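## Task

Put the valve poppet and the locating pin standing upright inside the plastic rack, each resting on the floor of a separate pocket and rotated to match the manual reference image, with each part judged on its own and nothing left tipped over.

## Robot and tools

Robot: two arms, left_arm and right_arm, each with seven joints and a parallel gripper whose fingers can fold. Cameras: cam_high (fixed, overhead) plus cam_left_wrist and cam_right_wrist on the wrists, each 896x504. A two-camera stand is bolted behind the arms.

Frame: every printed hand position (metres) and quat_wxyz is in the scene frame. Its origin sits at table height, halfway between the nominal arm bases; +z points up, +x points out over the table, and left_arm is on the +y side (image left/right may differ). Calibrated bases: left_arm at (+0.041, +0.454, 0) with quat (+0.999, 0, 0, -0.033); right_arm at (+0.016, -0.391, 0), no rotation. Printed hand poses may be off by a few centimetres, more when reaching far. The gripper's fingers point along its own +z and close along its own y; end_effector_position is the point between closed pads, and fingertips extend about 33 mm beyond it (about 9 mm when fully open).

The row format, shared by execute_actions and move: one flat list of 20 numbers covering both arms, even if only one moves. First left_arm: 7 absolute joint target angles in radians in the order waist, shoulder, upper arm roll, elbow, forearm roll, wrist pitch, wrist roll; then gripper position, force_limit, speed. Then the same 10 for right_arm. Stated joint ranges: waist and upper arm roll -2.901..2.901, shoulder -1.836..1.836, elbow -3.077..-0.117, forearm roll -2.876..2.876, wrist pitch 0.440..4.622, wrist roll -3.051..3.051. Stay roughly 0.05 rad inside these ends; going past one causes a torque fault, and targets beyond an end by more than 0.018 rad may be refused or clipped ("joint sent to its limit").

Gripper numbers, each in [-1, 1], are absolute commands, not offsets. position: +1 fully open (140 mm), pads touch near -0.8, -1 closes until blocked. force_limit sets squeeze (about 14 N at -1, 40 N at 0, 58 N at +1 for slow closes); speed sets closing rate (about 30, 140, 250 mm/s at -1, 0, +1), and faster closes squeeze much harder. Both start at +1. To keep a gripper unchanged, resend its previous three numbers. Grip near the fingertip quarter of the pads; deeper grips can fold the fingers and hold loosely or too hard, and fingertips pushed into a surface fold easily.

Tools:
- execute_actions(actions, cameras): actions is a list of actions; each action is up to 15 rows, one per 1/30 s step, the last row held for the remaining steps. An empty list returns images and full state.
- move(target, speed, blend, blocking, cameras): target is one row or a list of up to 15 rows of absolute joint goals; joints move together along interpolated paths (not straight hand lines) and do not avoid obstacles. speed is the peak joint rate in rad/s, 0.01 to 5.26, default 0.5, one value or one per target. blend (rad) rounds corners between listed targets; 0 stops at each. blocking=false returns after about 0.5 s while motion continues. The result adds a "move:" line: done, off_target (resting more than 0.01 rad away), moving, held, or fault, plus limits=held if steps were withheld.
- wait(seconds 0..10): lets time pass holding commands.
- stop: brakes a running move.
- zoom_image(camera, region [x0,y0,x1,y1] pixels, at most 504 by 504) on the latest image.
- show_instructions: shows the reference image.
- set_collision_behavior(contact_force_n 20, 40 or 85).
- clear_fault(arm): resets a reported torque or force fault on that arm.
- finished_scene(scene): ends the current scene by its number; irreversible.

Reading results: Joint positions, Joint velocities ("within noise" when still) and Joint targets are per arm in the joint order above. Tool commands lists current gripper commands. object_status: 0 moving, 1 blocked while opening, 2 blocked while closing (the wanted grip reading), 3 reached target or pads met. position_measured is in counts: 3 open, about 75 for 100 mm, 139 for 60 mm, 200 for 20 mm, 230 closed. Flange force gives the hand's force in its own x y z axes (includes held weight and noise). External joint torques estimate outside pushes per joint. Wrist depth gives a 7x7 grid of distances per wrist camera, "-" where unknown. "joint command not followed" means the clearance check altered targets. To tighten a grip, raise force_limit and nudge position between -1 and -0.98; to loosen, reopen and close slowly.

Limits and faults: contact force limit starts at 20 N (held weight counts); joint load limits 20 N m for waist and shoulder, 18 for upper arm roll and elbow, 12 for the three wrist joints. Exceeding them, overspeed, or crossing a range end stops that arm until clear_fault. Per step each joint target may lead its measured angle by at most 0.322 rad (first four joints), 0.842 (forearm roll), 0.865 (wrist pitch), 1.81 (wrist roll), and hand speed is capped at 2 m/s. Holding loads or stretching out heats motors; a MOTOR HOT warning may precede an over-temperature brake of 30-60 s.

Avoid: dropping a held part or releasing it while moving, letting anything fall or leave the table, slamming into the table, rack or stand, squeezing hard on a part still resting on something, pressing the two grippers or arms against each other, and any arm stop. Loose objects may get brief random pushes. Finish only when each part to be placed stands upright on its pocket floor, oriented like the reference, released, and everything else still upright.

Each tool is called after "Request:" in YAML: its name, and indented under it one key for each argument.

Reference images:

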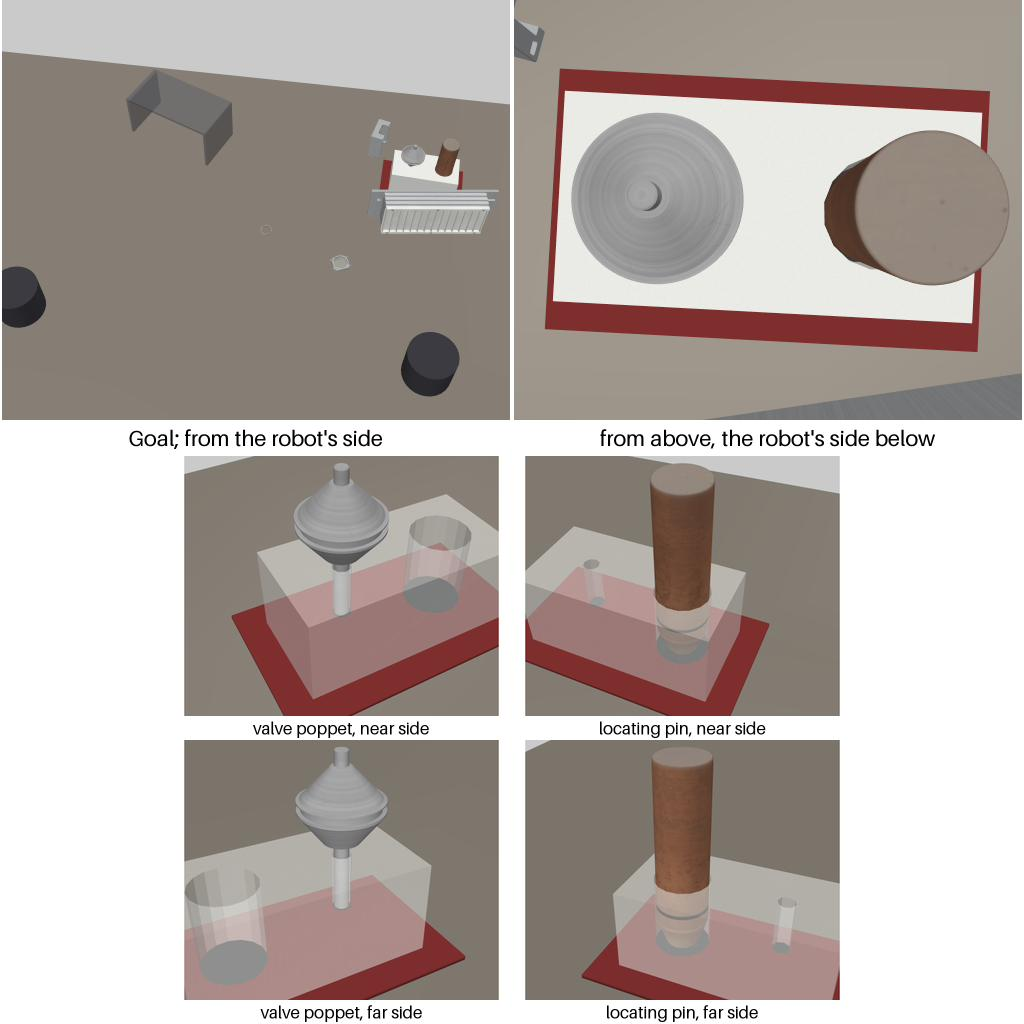

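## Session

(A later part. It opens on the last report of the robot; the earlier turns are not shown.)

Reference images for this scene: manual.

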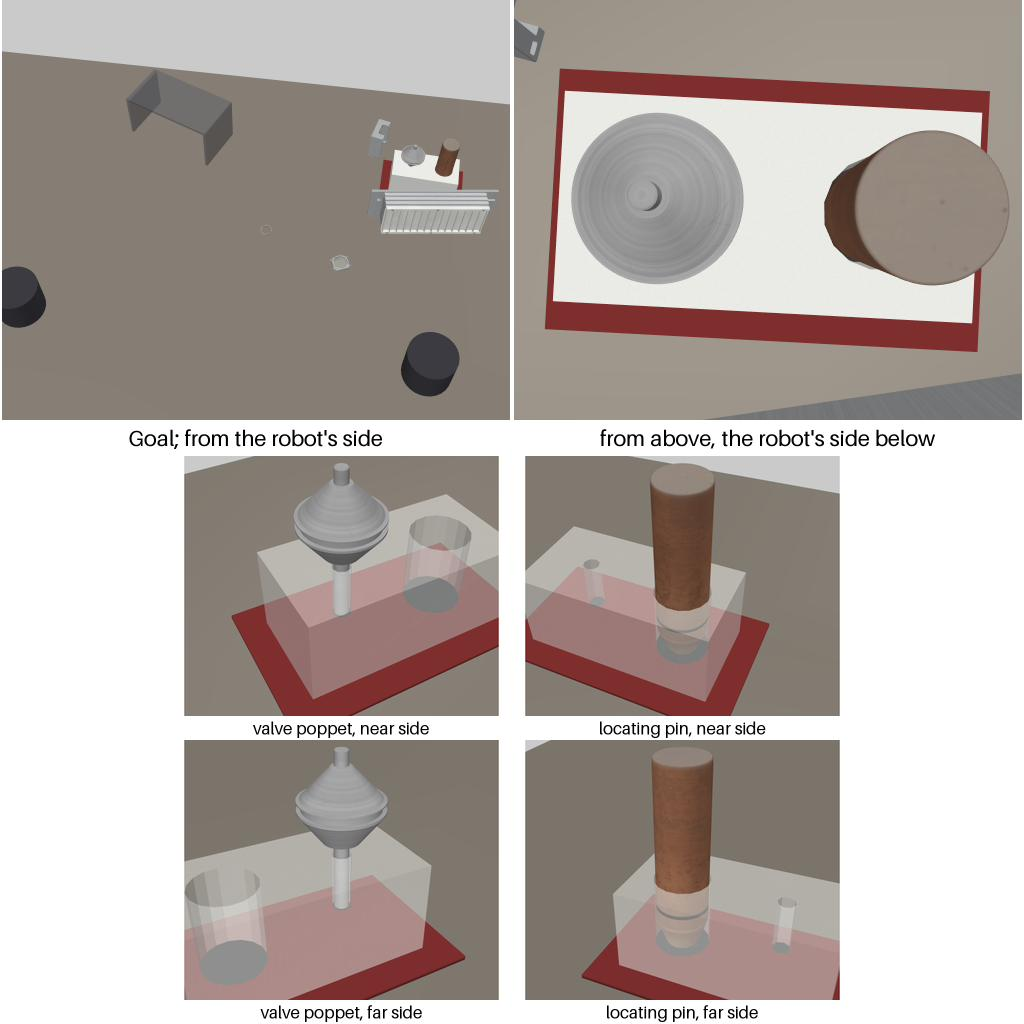

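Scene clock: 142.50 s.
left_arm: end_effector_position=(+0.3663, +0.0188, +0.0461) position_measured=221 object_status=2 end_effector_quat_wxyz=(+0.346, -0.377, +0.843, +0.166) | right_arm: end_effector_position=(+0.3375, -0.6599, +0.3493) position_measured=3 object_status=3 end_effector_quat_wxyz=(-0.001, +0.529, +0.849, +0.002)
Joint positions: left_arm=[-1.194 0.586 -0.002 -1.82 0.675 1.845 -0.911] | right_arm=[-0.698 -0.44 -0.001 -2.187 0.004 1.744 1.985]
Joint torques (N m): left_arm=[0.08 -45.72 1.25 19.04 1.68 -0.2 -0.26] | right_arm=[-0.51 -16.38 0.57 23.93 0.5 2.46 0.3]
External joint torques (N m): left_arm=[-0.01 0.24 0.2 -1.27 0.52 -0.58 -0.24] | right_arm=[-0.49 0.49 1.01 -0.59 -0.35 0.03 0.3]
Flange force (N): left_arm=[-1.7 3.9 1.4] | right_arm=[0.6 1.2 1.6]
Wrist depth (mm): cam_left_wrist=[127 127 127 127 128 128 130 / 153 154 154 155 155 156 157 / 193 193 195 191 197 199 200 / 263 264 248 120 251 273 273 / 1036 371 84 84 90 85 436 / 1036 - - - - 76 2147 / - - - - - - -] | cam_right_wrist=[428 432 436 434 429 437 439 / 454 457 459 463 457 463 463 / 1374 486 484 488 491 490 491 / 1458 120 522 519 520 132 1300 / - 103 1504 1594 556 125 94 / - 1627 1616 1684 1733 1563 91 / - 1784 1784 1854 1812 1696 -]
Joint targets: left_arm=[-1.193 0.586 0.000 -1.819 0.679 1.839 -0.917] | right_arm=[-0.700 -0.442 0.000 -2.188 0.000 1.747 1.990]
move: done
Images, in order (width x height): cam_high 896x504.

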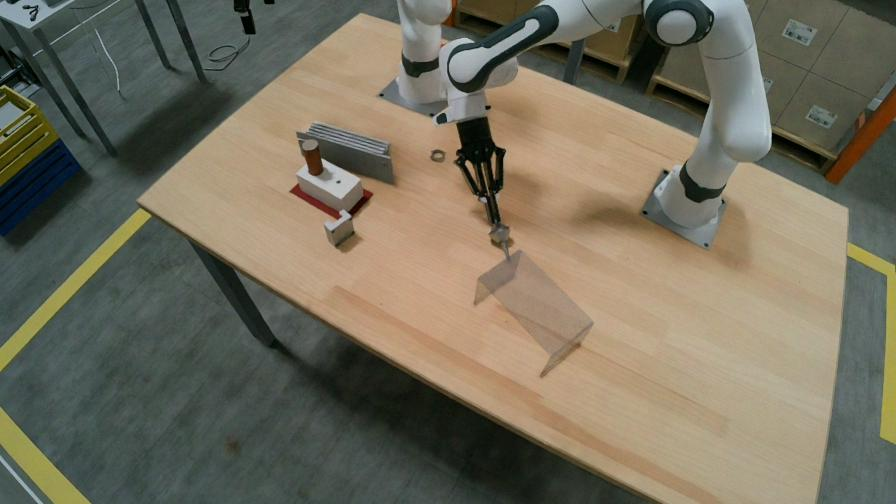

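Request:
move:
  target:
    - [-1.1931,0.594,0,-1.8188,0.6788,1.8392,-0.917,-1,0,-1,-0.7,-0.4417,0,-2.1884,0,1.7467,1.99,1,1,1]
  speed: 0.04

Request:
move:
  target:
    - [-1.1931,0.599,0,-1.8188,0.6788,1.8392,-0.917,-1,0,-1,-0.7,-0.4417,0,-2.1884,0,1.7467,1.99,1,1,1]
  speed: 0.04
  cameras: ["cam_high","cam_left_wrist"]

Request:
zoom_image:
  camera: "cam_high"
  region: [460, 200, 540, 280]

Scene clock: 143.63 s.
left_arm: end_effector_position=(+0.3658, +0.0206, +0.0430) position_measured=221 object_status=2 end_effector_quat_wxyz=(+0.346, -0.376, +0.843, +0.169) | right_arm: end_effector_position=(+0.3375, -0.6599, +0.3493) position_measured=3 object_status=3 end_effector_quat_wxyz=(-0.001, +0.529, +0.849, +0.002)
Joint positions: left_arm=[-1.194 0.593 -0.002 -1.82 0.675 1.845 -0.911] | right_arm=[-0.698 -0.44 -0.001 -2.187 0.004 1.744 1.985]
Joint torques (N m): left_arm=[0.36 -44.83 1.36 18.55 1.59 -0.18 -0.31] | right_arm=[-0.52 -16.33 0.54 23.91 0.5 2.46 0.27]
External joint torques (N m): left_arm=[0.38 1 0.39 -1.57 0.45 -0.53 -0.29] | right_arm=[-0.54 0.42 0.92 -0.53 -0.35 0.04 0.27]
Flange force (N): left_arm=[-0.8 3.2 2.6] | right_arm=[0.5 1.0 1.5]
Wrist depth (mm): cam_left_wrist=[122 122 123 123 124 125 126 / 148 148 149 150 151 152 153 / 187 187 189 189 192 193 195 / 252 256 241 120 245 267 270 / 354 360 84 84 90 85 436 / - - - - - 76 697 / - - - - - - -] | cam_right_wrist=[433 432 434 435 431 436 436 / 455 461 461 458 462 459 463 / 1366 484 486 488 487 490 490 / 1485 120 515 515 523 132 1314 / - 103 1476 1584 555 125 94 / - 1616 1708 1672 1684 1594 91 / - 1812 1798 1745 1839 1616 -]
Joint targets: left_arm=[-1.193 0.594 0.000 -1.819 0.679 1.839 -0.917] | right_arm=[-0.700 -0.442 0.000 -2.188 0.000 1.747 1.990]
move: done

Scene clock: 144.33 s.
left_arm: end_effector_position=(+0.3659, +0.0205, +0.0428) position_measured=221 object_status=2 end_effector_quat_wxyz=(+0.347, -0.376, +0.843, +0.169) | right_arm: end_effector_position=(+0.3375, -0.6599, +0.3493) position_measured=3 object_status=3 end_effector_quat_wxyz=(-0.001, +0.529, +0.849, +0.002)
Joint positions: left_arm=[-1.194 0.594 -0.002 -1.818 0.676 1.844 -0.911] | right_arm=[-0.698 -0.44 -0.001 -2.187 0.004 1.744 1.985]
Joint torques (N m): left_arm=[0.68 -42.9 1.6 17.71 1.44 0.01 -0.24] | right_arm=[-0.55 -16.36 0.53 23.89 0.49 2.45 0.29]
External joint torques (N m): left_arm=[0.5 3.07 0.46 -2.47 0.28 -0.34 -0.22] | right_arm=[-0.54 0.43 0.96 -0.56 -0.36 0.03 0.29]
Flange force (N): left_arm=[2.0 1.9 5.1] | right_arm=[0.6 1.1 1.5]
Wrist depth (mm): cam_left_wrist=[122 122 122 123 124 125 126 / 148 148 148 149 151 152 153 / 186 187 189 189 192 193 196 / 252 256 241 120 245 268 270 / 353 361 84 84 90 85 435 / - - - - - 76 689 / - - - - - - -] | cam_right_wrist=[429 432 436 435 434 436 442 / 454 455 458 462 460 462 463 / 1390 484 484 487 487 490 494 / 1458 120 518 521 521 132 1279 / - 103 1543 1573 550 126 94 / - 1627 1672 1720 1733 1627 91 / - 1798 1798 1771 1812 1573 -]
Joint targets: left_arm=[-1.193 0.599 0.000 -1.819 0.679 1.839 -0.917] | right_arm=[-0.700 -0.442 0.000 -2.188 0.000 1.747 1.990]
move: done
Images, in order (width x height): cam_high 896x504, cam_left_wrist 896x504.

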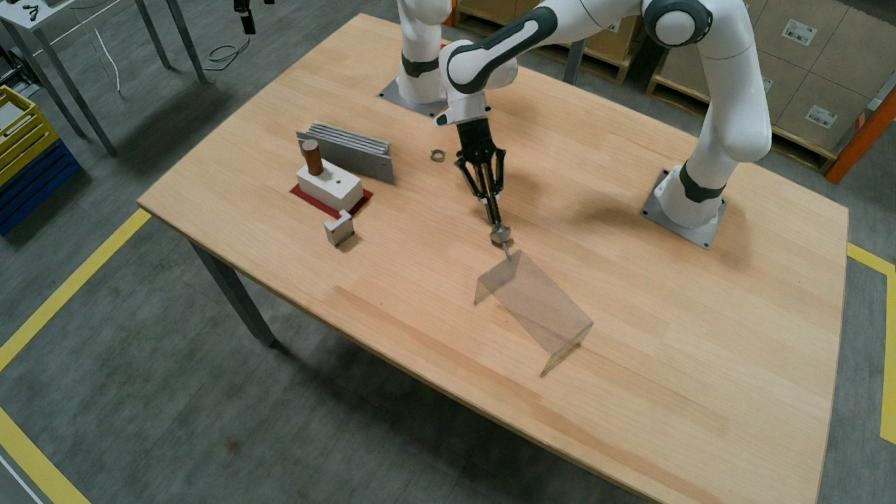

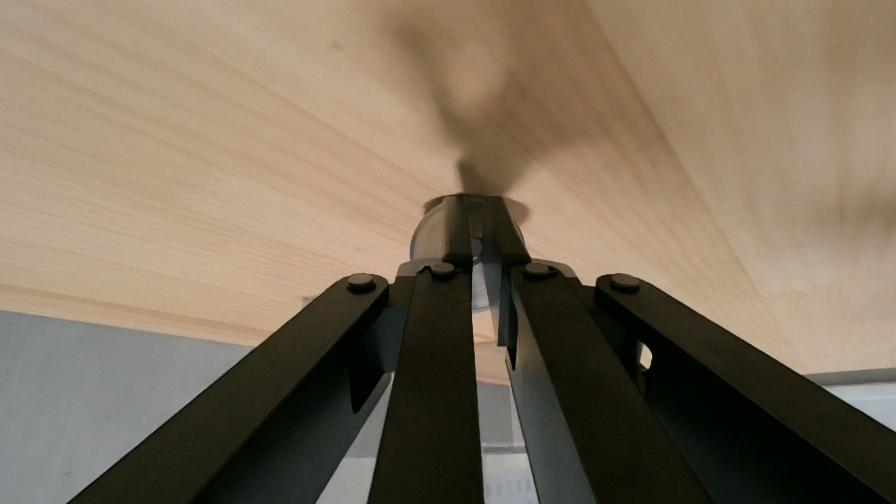

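Scaled by 6.300 from the camera's 896x504 image, which has a finer 1280x720 frame.

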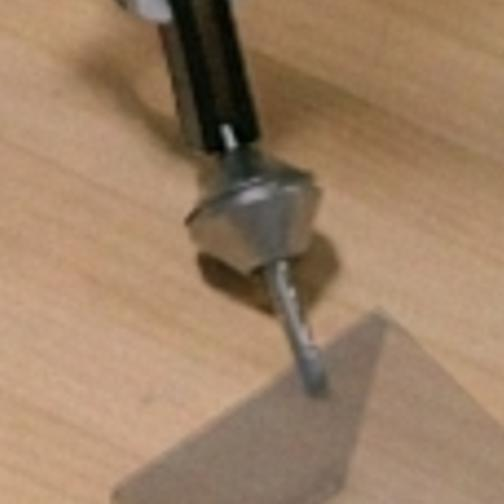

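Request:
move:
  target:
    - [-1.1931,0.595,0,-1.8188,0.6788,1.8392,-0.917,-0.4,0,-1,-0.7,-0.4417,0,-2.1884,0,1.7467,1.99,1,1,1]
  speed: 0.04

Request:
move:
  target:
    - [-1.1931,0.40,0,-1.8188,0.6788,1.8392,-0.917,-0.4,0,-1,-0.7,-0.4417,0,-2.1884,0,1.7467,1.99,1,1,1]
    - [-0.3,-0.3,0,-2.2,0,1.9,0.9,1,0,1,-0.7,-0.4417,0,-2.1884,0,1.7467,1.99,1,1,1]
  speed: [0.15,0.8]
  blend: [0.05,0]
  cameras: ["cam_high"]

Request:
zoom_image:
  camera: "cam_high"
  region: [440, 180, 560, 300]

Scene clock: 146.10 s.
left_arm: end_effector_position=(+0.3660, +0.0212, +0.0422) position_measured=179 object_status=0 end_effector_quat_wxyz=(+0.347, -0.375, +0.842, +0.170) | right_arm: end_effector_position=(+0.3375, -0.6599, +0.3493) position_measured=3 object_status=3 end_effector_quat_wxyz=(-0.001, +0.529, +0.849, +0.002)
Joint positions: left_arm=[-1.194 0.596 -0.001 -1.818 0.676 1.843 -0.911] | right_arm=[-0.698 -0.44 -0.001 -2.187 0.004 1.744 1.985]
Joint torques (N m): left_arm=[0.19 -45.48 1.07 18.69 1.42 0.11 -0.22] | right_arm=[-0.54 -16.34 0.55 23.89 0.49 2.46 0.29]
External joint torques (N m): left_arm=[0.01 0.41 -0.08 -1.37 0.28 -0.22 -0.2] | right_arm=[-0.53 0.57 0.95 -0.65 -0.36 0.03 0.29]
Flange force (N): left_arm=[-1.4 4.2 2.1] | right_arm=[0.4 1.2 1.7]
Wrist depth (mm): cam_left_wrist=[121 121 122 122 123 124 126 / 146 147 148 149 149 151 153 / 184 186 187 189 190 192 194 / 251 253 238 180 157 265 270 / 392 323 84 193 90 85 439 / - 66 67 281 - 73 - / - 63 - - - - 64] | cam_right_wrist=[432 433 436 435 432 439 439 / 456 456 457 460 462 463 462 / 1359 484 483 487 489 490 494 / 1423 120 519 518 515 132 1314 / - 103 1584 1584 554 125 94 / - 1661 1720 1672 1696 1616 91 / - 1784 1758 1854 1812 1485 -]
Joint targets: left_arm=[-1.193 0.595 0.000 -1.819 0.679 1.839 -0.917] | right_arm=[-0.700 -0.442 0.000 -2.188 0.000 1.747 1.990]
move: done

Scene clock: 151.93 s.
left_arm: end_effector_position=(+0.4738, +0.2894, +0.2944) position_measured=3 object_status=0 end_effector_quat_wxyz=(-0.001, -0.155, +0.988, +0.002) | right_arm: end_effector_position=(+0.3375, -0.6599, +0.3493) position_measured=3 object_status=3 end_effector_quat_wxyz=(-0.001, +0.529, +0.849, +0.002)
Joint positions: left_arm=[-0.301 -0.299 0.001 -2.199 0.003 1.896 0.894] | right_arm=[-0.698 -0.44 -0.001 -2.187 0.004 1.744 1.985]
Joint torques (N m): left_arm=[0.27 -21.65 -1.29 22.47 0.27 2.76 0.33] | right_arm=[-0.51 -16.34 0.54 23.9 0.5 2.45 0.28]
External joint torques (N m): left_arm=[0.27 0.19 -1.01 -2.09 -0.45 0.29 0.33] | right_arm=[-0.47 0.6 1 -0.64 -0.36 0.02 0.28]
Flange force (N): left_arm=[4.7 3.0 5.5] | right_arm=[0.4 1.3 1.7]
Wrist depth (mm): cam_left_wrist=[388 386 388 386 385 386 387 / 411 410 403 409 406 405 405 / 433 424 326 433 426 426 429 / 458 120 338 448 456 136 450 / - 103 365 371 483 126 91 / - 1537 1578 517 518 515 91 / - - - 1599 1655 557 -] | cam_right_wrist=[430 431 434 435 431 439 437 / 455 457 459 457 459 466 461 / 1390 482 487 488 491 492 488 / 1415 120 516 515 520 132 1314 / - 103 1543 1584 552 126 94 / - 1638 1684 1649 1684 1573 91 / - 1798 1825 1784 1812 1638 -]
Joint targets: left_arm=[-0.300 -0.300 0.000 -2.200 0.000 1.900 0.900] | right_arm=[-0.700 -0.442 0.000 -2.188 0.000 1.747 1.990]
move: done
Images, in order (width x height): cam_high 896x504.

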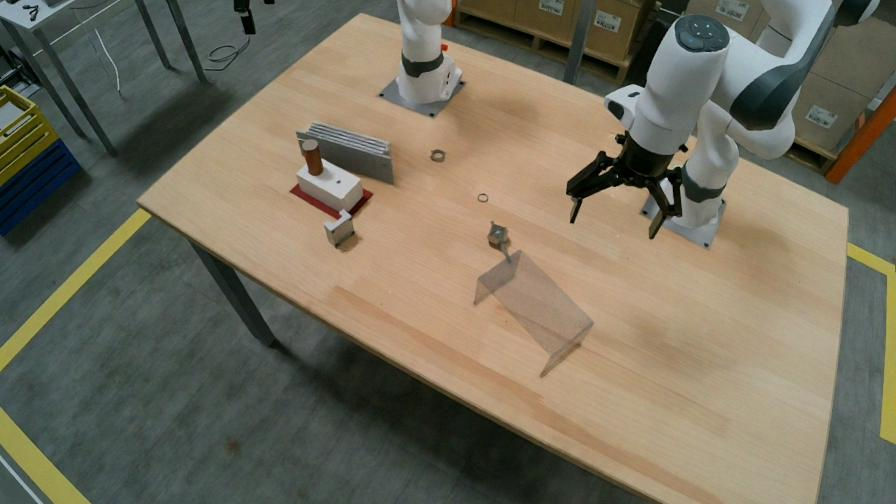

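Scaled by 4.200 from the camera's 896x504 image, which has a finer 1280x720 frame.

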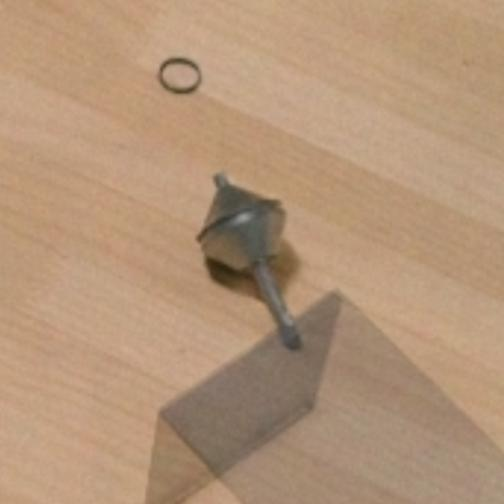

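Request:
move:
  target:
    - [-0.301,-0.3,0,-2.2,0,1.9,0.9,1,0,1,0.3,-0.4417,0,-2.1884,0,1.9,1.571,0.4,1,0]
    - [-0.301,-0.3,0,-2.2,0,1.9,0.9,1,0,1,0.868,-0.0231,0,-2.959,0,3.7214,1.571,0.4,1,0]
  speed: [1.2,0.9]
  cameras: ["all"]

Scene clock: 159.50 s.
left_arm: end_effector_position=(+0.4738, +0.2894, +0.2944) position_measured=3 object_status=3 end_effector_quat_wxyz=(-0.001, -0.155, +0.988, +0.002) | right_arm: end_effector_position=(+0.3543, +0.0068, +0.1290) position_measured=78 object_status=3 end_effector_quat_wxyz=(+0.347, -0.384, +0.840, +0.161)
Joint positions: left_arm=[-0.301 -0.299 0.001 -2.199 0.003 1.896 0.894] | right_arm=[0.866 -0.024 0 -2.958 0.003 3.718 1.576]
Joint velocities: left_arm=[within noise] | right_arm=[-0.002 -0.001 0 -0.001 0 0.003 0.001]
Joint torques (N m): left_arm=[-0.23 -21.69 -1.25 22.5 0.26 2.75 0.32] | right_arm=[0.41 -19.38 0.51 13.46 0.04 3.5 -0.2]
External joint torques (N m): left_arm=[-0.21 0.3 -0.96 -2.14 -0.46 0.28 0.32] | right_arm=[0.44 1.32 0.57 -0.24 -0.14 -0.02 -0.18]
Flange force (N): left_arm=[4.8 2.6 5.6] | right_arm=[2.7 2.0 5.6]
Wrist depth (mm): cam_left_wrist=[391 389 386 386 386 385 384 / 409 408 405 407 406 405 405 / 430 425 328 429 432 428 428 / 461 119 339 448 453 135 449 / - 103 364 369 484 126 91 / - 1480 1557 520 519 511 91 / - 1393 1610 1599 1621 553 -] | cam_right_wrist=[222 222 222 223 222 223 222 / 270 271 269 249 271 271 271 / 344 345 345 346 343 346 347 / 1128 443 135 485 413 416 478 / - 83 340 531 757 101 83 / - 63 1594 2154 - - 66 / - - 1458 - - - -]
Joint targets: left_arm=[-0.301 -0.300 0.000 -2.200 0.000 1.900 0.900] | right_arm=[0.868 -0.023 0.000 -2.959 0.000 3.721 1.571]
move: done

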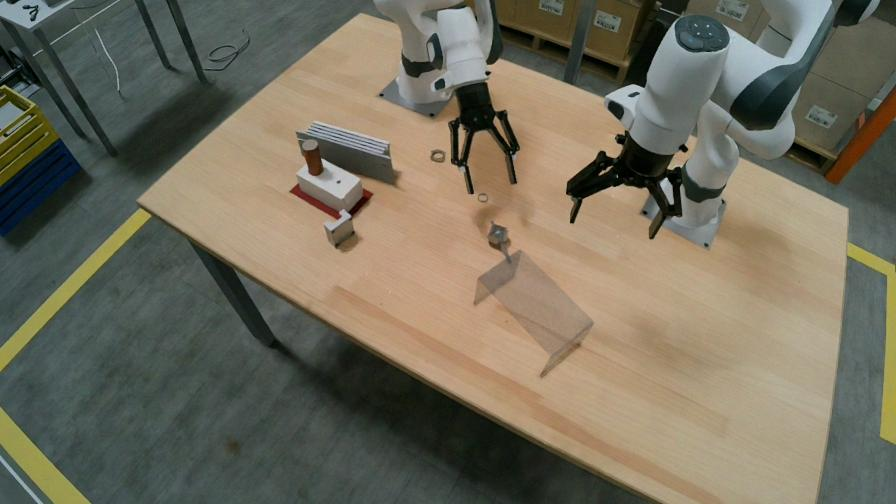

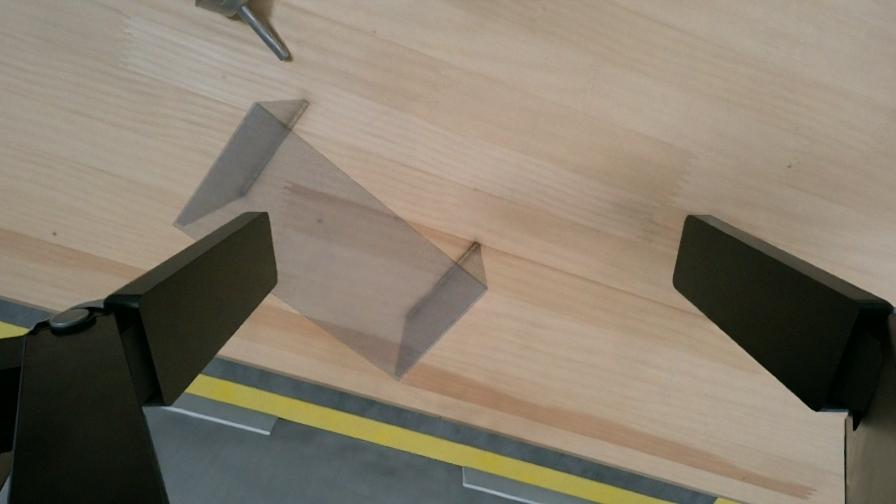

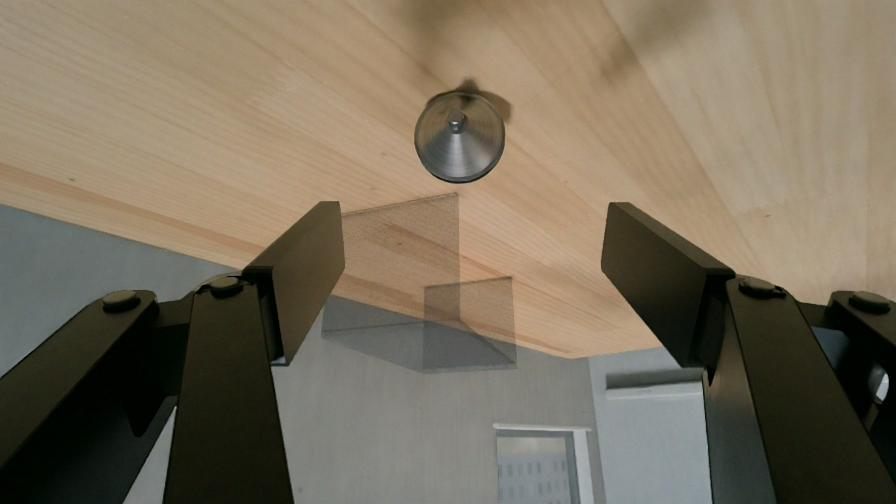

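Request:
move:
  target:
    - [-0.301,-0.3,0,-2.2,0,1.9,0.9,1,0,1,0.858,0.2514,0,-2.8852,0,3.922,1.571,0.4,1,0]
    - [-0.301,-0.3,0,-2.2,0,1.9,0.9,1,0,1,0.858,0.2514,0,-2.8852,0,3.922,1.571,-0.2,1,0]
    - [-0.301,-0.3,0,-2.2,0,1.9,0.9,1,0,1,0.858,0.362,0,-2.7996,0,3.947,1.571,-0.2,1,0]
  speed: [0.5,0.5,0.15]
  cameras: ["all"]

Request:
zoom_image:
  camera: "cam_high"
  region: [440, 180, 580, 280]

Scene clock: 164.03 s.
left_arm: end_effector_position=(+0.4738, +0.2894, +0.2944) position_measured=3 object_status=3 end_effector_quat_wxyz=(-0.001, -0.155, +0.988, +0.002) | right_arm: end_effector_position=(+0.3753, +0.0254, +0.0496) position_measured=154 object_status=3 end_effector_quat_wxyz=(+0.346, -0.382, +0.842, +0.159)
Joint positions: left_arm=[-0.301 -0.299 0.001 -2.199 0.003 1.896 0.894] | right_arm=[0.86 0.361 0 -2.801 0.003 3.943 1.576]
Joint velocities: left_arm=[within noise] | right_arm=[0 0.001 0 0.001 0 0.006 0.001]
Joint torques (N m): left_arm=[-0.21 -21.71 -1.31 22.49 0.27 2.75 0.31] | right_arm=[-0.51 -26.96 0.81 9.61 -0.14 3.44 -0.2]
External joint torques (N m): left_arm=[-0.2 0.12 -1.03 -2.08 -0.45 0.28 0.31] | right_arm=[-0.48 1.58 0.52 0.62 -0.13 -0.11 -0.18]
Flange force (N): left_arm=[5.1 2.8 5.4] | right_arm=[2.6 -1.3 7.3]
Wrist depth (mm): cam_left_wrist=[388 389 389 388 386 387 384 / 409 411 406 409 405 405 404 / 434 422 326 429 430 427 426 / 461 119 338 445 454 135 445 / - 103 365 371 485 127 91 / - 1508 1547 524 519 520 91 / - 1339 1499 1610 1632 555 -] | cam_right_wrist=[131 131 131 131 131 131 131 / 159 159 159 160 159 159 159 / 202 202 202 192 202 203 203 / 278 279 242 182 137 259 280 / 1031 77 84 298 117 91 401 / - 72 66 283 - - 68 / - - - 1563 - - -]
Joint targets: left_arm=[-0.301 -0.300 0.000 -2.200 0.000 1.900 0.900] | right_arm=[0.858 0.362 0.000 -2.800 0.000 3.947 1.571]
move: done

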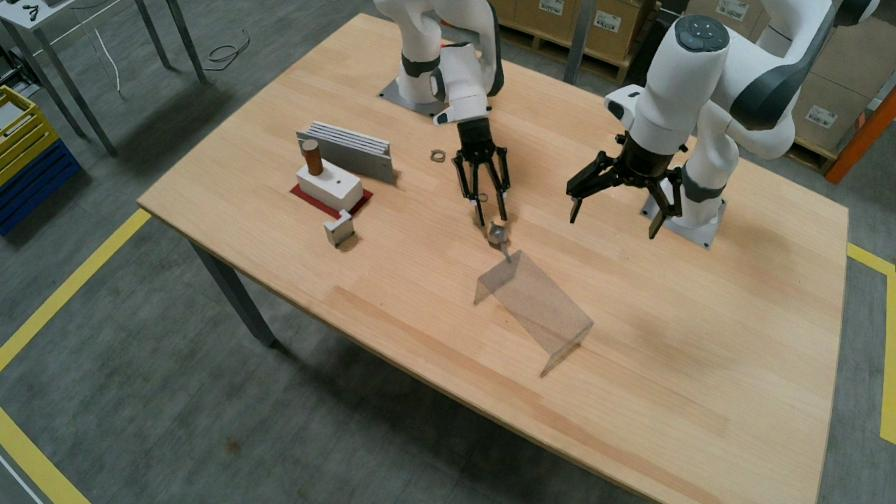

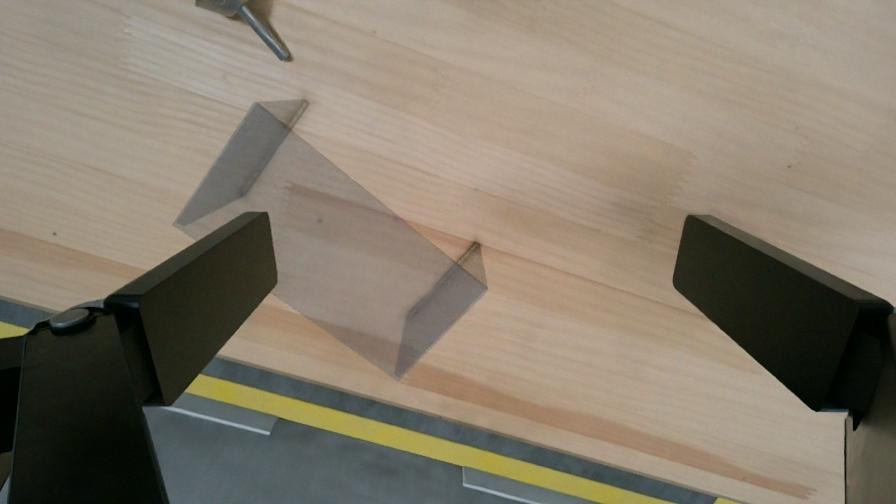

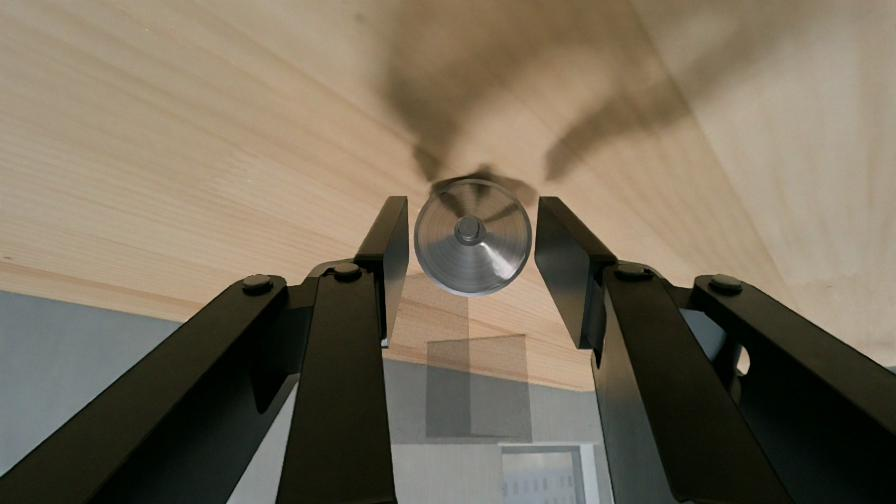

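Scaled by 3.600 from the camera's 896x504 image, which has a finer 1280x720 frame.

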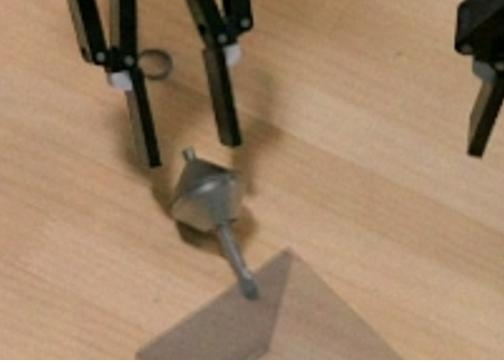

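Request:
move:
  target: [-0.301,-0.3,0,-2.2,0,1.9,0.9,1,0,1,0.858,0.362,0,-2.7996,0,3.947,1.571,-0.6,1,0]
  cameras: ["cam_high","cam_right_wrist"]

Request:
zoom_image:
  camera: "cam_high"
  region: [440, 180, 580, 280]

Request:
zoom_image:
  camera: "cam_right_wrist"
  region: [370, 150, 580, 310]

Scene clock: 165.07 s.
left_arm: end_effector_position=(+0.4738, +0.2894, +0.2944) position_measured=3 object_status=3 end_effector_quat_wxyz=(-0.001, -0.155, +0.988, +0.002) | right_arm: end_effector_position=(+0.3754, +0.0255, +0.0499) position_measured=205 object_status=0 end_effector_quat_wxyz=(+0.346, -0.382, +0.842, +0.159)
Joint positions: left_arm=[-0.301 -0.299 0.001 -2.199 0.003 1.896 0.894] | right_arm=[0.86 0.361 0 -2.801 0.003 3.944 1.576]
Joint torques (N m): left_arm=[-0.25 -21.71 -1.35 22.56 0.28 2.73 0.27] | right_arm=[-0.53 -26.95 0.87 9.69 -0.15 3.54 -0.23]
External joint torques (N m): left_arm=[-0.21 0.22 -1.04 -2.04 -0.44 0.26 0.27] | right_arm=[-0.56 1.54 0.51 0.63 -0.13 -0.01 -0.21]
Flange force (N): left_arm=[4.9 2.4 5.3] | right_arm=[2.9 -1.5 7.3]
Wrist depth (mm): cam_left_wrist=[389 387 386 386 384 385 386 / 409 407 403 406 405 405 405 / 432 425 327 430 429 426 429 / 460 120 338 446 456 136 449 / - 103 367 369 483 126 91 / - 1480 1547 521 516 519 91 / - 1369 - 1537 1643 553 -] | cam_right_wrist=[131 131 131 132 131 131 131 / 159 160 159 160 159 160 159 / 203 203 204 193 204 203 204 / 280 279 260 167 244 279 281 / 1087 363 84 89 83 85 455 / 1049 63 72 264 - 65 66 / - - 68 - - 65 -]
Joint targets: left_arm=[-0.301 -0.300 0.000 -2.200 0.000 1.900 0.900] | right_arm=[0.858 0.362 0.000 -2.800 0.000 3.947 1.571]
move: done
Images, in order (width x height): cam_high 896x504, cam_right_wrist 896x504.

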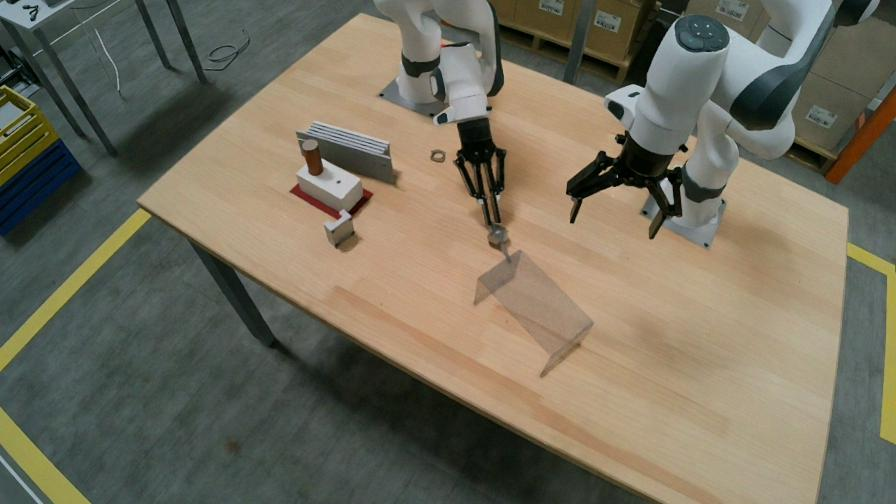

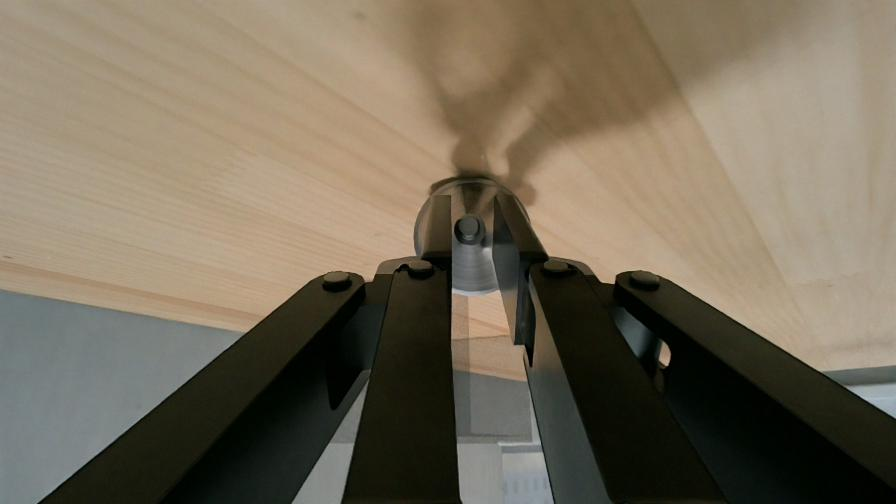

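Scaled by 3.600 from the camera's 896x504 image, which has a finer 1280x720 frame.

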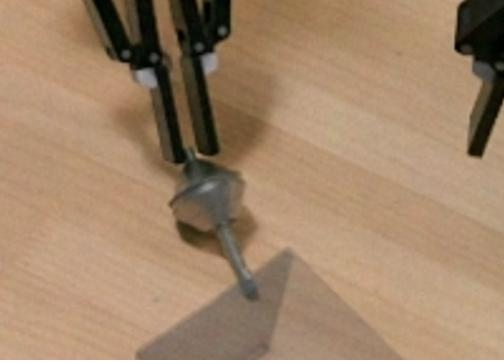

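Scaled by 2.400 from the camera's 896x504 image, which has a finer 1280x720 frame.

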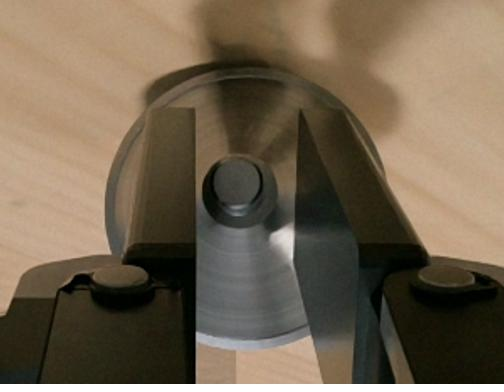

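Request:
move:
  target:
    - [-0.301,-0.3,0,-2.2,0,1.9,0.9,1,0,1,0.854,0.364,0,-2.7975,0,3.947,1.571,-0.6,1,0]
    - [-0.301,-0.3,0,-2.2,0,1.9,0.9,1,0,1,0.854,0.364,0,-2.7975,0,3.947,1.571,-1,-0.3,-1]
  speed: 0.1
  cameras: ["cam_right_wrist"]

Scene clock: 169.20 s.
left_arm: end_effector_position=(+0.4738, +0.2894, +0.2944) position_measured=3 object_status=3 end_effector_quat_wxyz=(-0.001, -0.155, +0.988, +0.002) | right_arm: end_effector_position=(+0.3775, +0.0246, +0.0496) position_measured=219 object_status=0 end_effector_quat_wxyz=(+0.347, -0.380, +0.843, +0.159)
Joint positions: left_arm=[-0.301 -0.299 0.001 -2.199 0.003 1.896 0.894] | right_arm=[0.855 0.363 0 -2.799 0.003 3.944 1.576]
Joint torques (N m): left_arm=[-0.22 -21.7 -1.33 22.61 0.29 2.74 0.31] | right_arm=[-0.7 -27.03 0.48 9.62 -0.14 3.48 -0.23]
External joint torques (N m): left_arm=[-0.14 0.11 -0.98 -1.94 -0.42 0.28 0.31] | right_arm=[-0.66 1.62 0.19 0.57 -0.13 -0.08 -0.21]
Flange force (N): left_arm=[4.8 2.6 5.1] | right_arm=[2.9 -2.1 7.3]
Wrist depth (mm): cam_left_wrist=[390 388 389 388 386 386 386 / 409 407 402 409 407 405 405 / 433 426 328 429 429 430 425 / 463 120 338 445 456 135 447 / - 103 364 369 482 126 91 / - 1508 1589 519 515 519 91 / - - 1489 1621 1643 555 -] | cam_right_wrist=[131 131 131 131 131 131 131 / 159 159 160 159 160 159 159 / 203 203 203 192 203 203 203 / 278 280 259 108 260 280 280 / 1097 403 83 - 89 89 452 / - - 72 - 63 71 695 / - - 68 - - 69 -]
Joint targets: left_arm=[-0.301 -0.300 0.000 -2.200 0.000 1.900 0.900] | right_arm=[0.854 0.364 0.000 -2.797 0.000 3.947 1.571]
move: done
Images, in order (width x height): cam_right_wrist 896x504.

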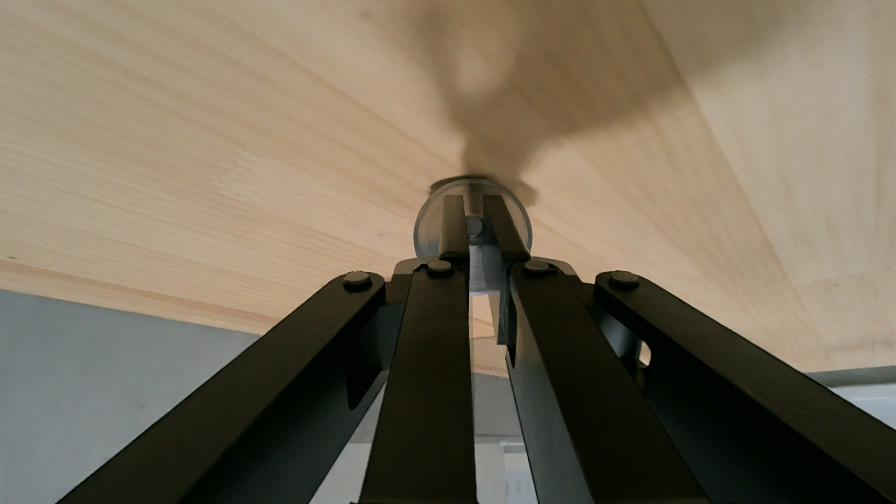

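Request:
wait:
  seconds: 0.5

Request:
zoom_image:
  camera: "cam_right_wrist"
  region: [370, 150, 580, 310]

Scene clock: 169.90 s.
left_arm: end_effector_position=(+0.4738, +0.2894, +0.2944) position_measured=3 object_status=3 end_effector_quat_wxyz=(-0.001, -0.155, +0.988, +0.002) | right_arm: end_effector_position=(+0.3775, +0.0246, +0.0496) position_measured=219 object_status=2 end_effector_quat_wxyz=(+0.347, -0.380, +0.843, +0.159)
Joint positions: left_arm=[-0.301 -0.299 0.001 -2.199 0.003 1.896 0.894] | right_arm=[0.855 0.363 0 -2.799 0.003 3.944 1.576]
Joint torques (N m): left_arm=[-0.25 -21.71 -1.35 22.57 0.28 2.74 0.29] | right_arm=[-0.69 -26.98 0.47 9.71 -0.13 3.5 -0.19]
External joint torques (N m): left_arm=[-0.23 0.24 -1.06 -2.05 -0.44 0.27 0.29] | right_arm=[-0.65 1.6 0.19 0.67 -0.12 -0.06 -0.17]
Flange force (N): left_arm=[4.8 2.4 5.3] | right_arm=[2.8 -2.0 7.6]
Wrist depth (mm): cam_left_wrist=[390 387 386 385 386 385 385 / 410 409 403 406 404 407 404 / 436 424 326 432 432 426 427 / 459 119 338 444 456 136 450 / - 103 365 369 485 127 91 / - 1518 1557 519 519 519 91 / - 1216 1462 1621 1643 552 -] | cam_right_wrist=[131 131 131 131 131 131 131 / 159 159 159 159 159 159 159 / 202 203 203 192 204 203 202 / 281 279 259 108 260 279 279 / 1068 398 83 - 89 89 454 / 1031 - 72 - 63 71 697 / - - 68 - - 69 -]
Joint targets: left_arm=[-0.301 -0.300 0.000 -2.200 0.000 1.900 0.900] | right_arm=[0.854 0.364 0.000 -2.797 0.000 3.947 1.571]
Tool commands: left_gripper/position=+1.0 left_gripper/force_limit=+0.0 left_gripper/speed=+1.0 right_gripper/position=-1.0 right_gripper/force_limit=-0.3 right_gripper/speed=-1.0
wait: 0.50 s; at rest from the start

Scaled by 2.400 from the camera's 896x504 image, which has a finer 1280x720 frame.
This view is cut from an older image: the scene may have changed since it was taken.

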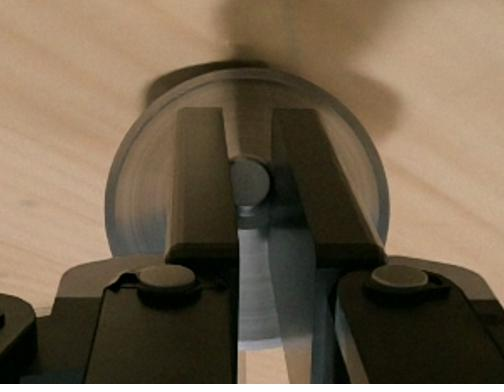

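Request:
move:
  target:
    - [-0.301,-0.3,0,-2.2,0,1.9,0.9,1,0,1,0.854,0.364,0,-2.7975,0,3.947,1.571,-0.98,0.1,-1]
    - [-0.301,-0.3,0,-2.2,0,1.9,0.9,1,0,1,0.854,0.1552,0,-2.8537,0,3.7943,1.571,-0.98,0.1,-1]
  speed: [0.1,0.15]
  cameras: ["all"]

Request:
zoom_image:
  camera: "cam_high"
  region: [440, 160, 580, 260]

Scene clock: 173.13 s.
left_arm: end_effector_position=(+0.4738, +0.2894, +0.2944) position_measured=3 object_status=3 end_effector_quat_wxyz=(-0.001, -0.155, +0.988, +0.002) | right_arm: end_effector_position=(+0.3753, +0.0221, +0.0950) position_measured=221 object_status=2 end_effector_quat_wxyz=(+0.343, -0.380, +0.844, +0.157)
Joint positions: left_arm=[-0.301 -0.299 0.001 -2.199 0.003 1.896 0.894] | right_arm=[0.855 0.16 0 -2.855 0.003 3.79 1.576]
Joint velocities: left_arm=[within noise] | right_arm=[0 0 0.001 0 0 -0.003 0]
Joint torques (N m): left_arm=[-0.22 -21.66 -1.24 22.54 0.29 2.74 0.33] | right_arm=[-0.44 -26.59 0.64 13.61 -0.02 4.35 -0.24]
External joint torques (N m): left_arm=[-0.17 0.21 -0.92 -2.03 -0.43 0.28 0.33] | right_arm=[-0.45 -1.36 0.49 1.61 -0.12 0.81 -0.22]
Flange force (N): left_arm=[4.7 2.7 5.3] | right_arm=[-2.3 -1.1 -0.1]
Wrist depth (mm): cam_left_wrist=[389 385 387 386 388 385 384 / 409 407 403 408 405 404 405 / 436 422 325 432 428 429 429 / 456 119 338 445 456 136 449 / - 103 366 371 484 126 91 / - 1499 1599 517 519 517 91 / - 1346 1508 1610 1690 550 -] | cam_right_wrist=[183 183 183 184 184 184 183 / 221 223 222 222 222 222 222 / 282 283 282 182 283 283 284 / 388 383 360 113 362 389 386 / 1107 1293 84 - 84 89 618 / 1044 - 72 - 63 71 2277 / - - 68 - - 65 -]
Joint targets: left_arm=[-0.301 -0.300 0.000 -2.200 0.000 1.900 0.900] | right_arm=[0.854 0.155 0.000 -2.854 0.000 3.794 1.571]
move: done

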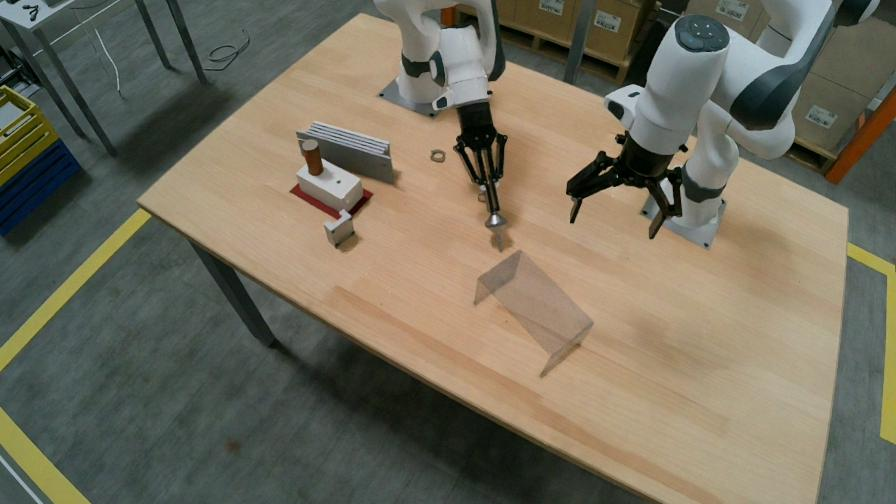

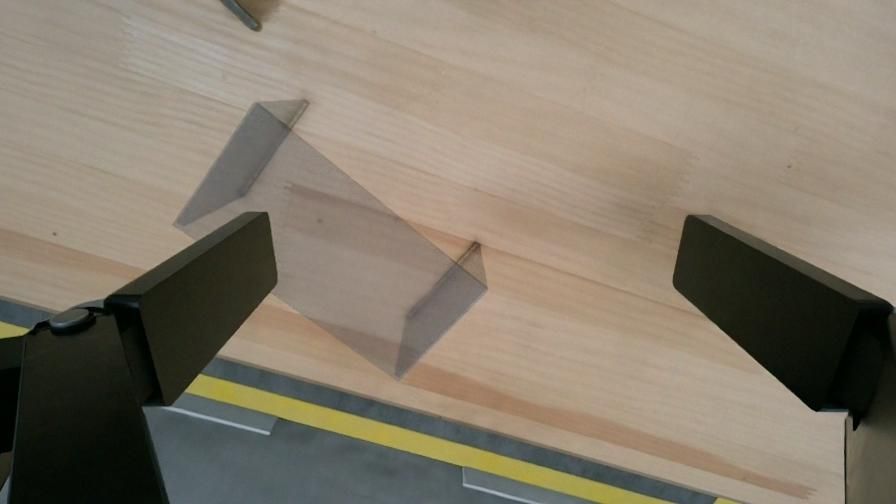

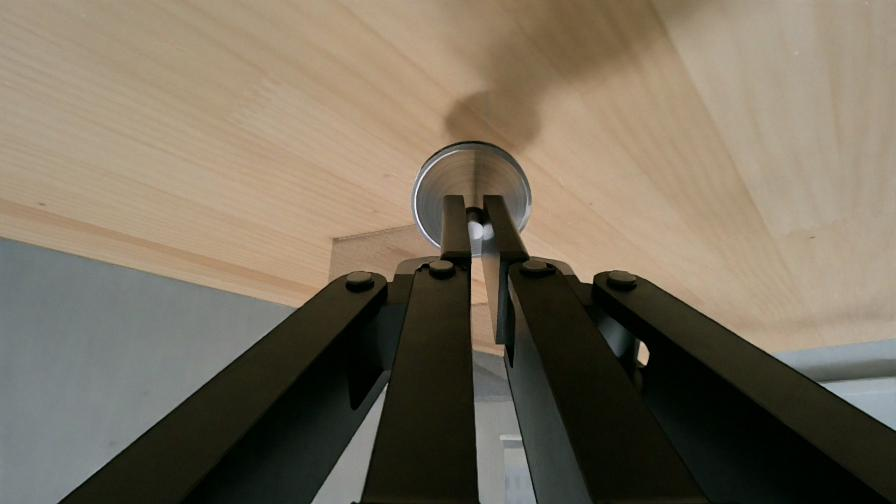

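Scaled by 3.600 from the camera's 896x504 image, which has a finer 1280x720 frame.

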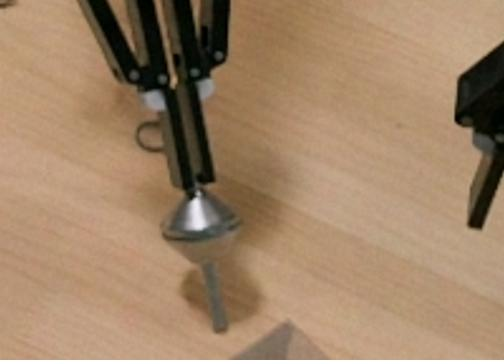

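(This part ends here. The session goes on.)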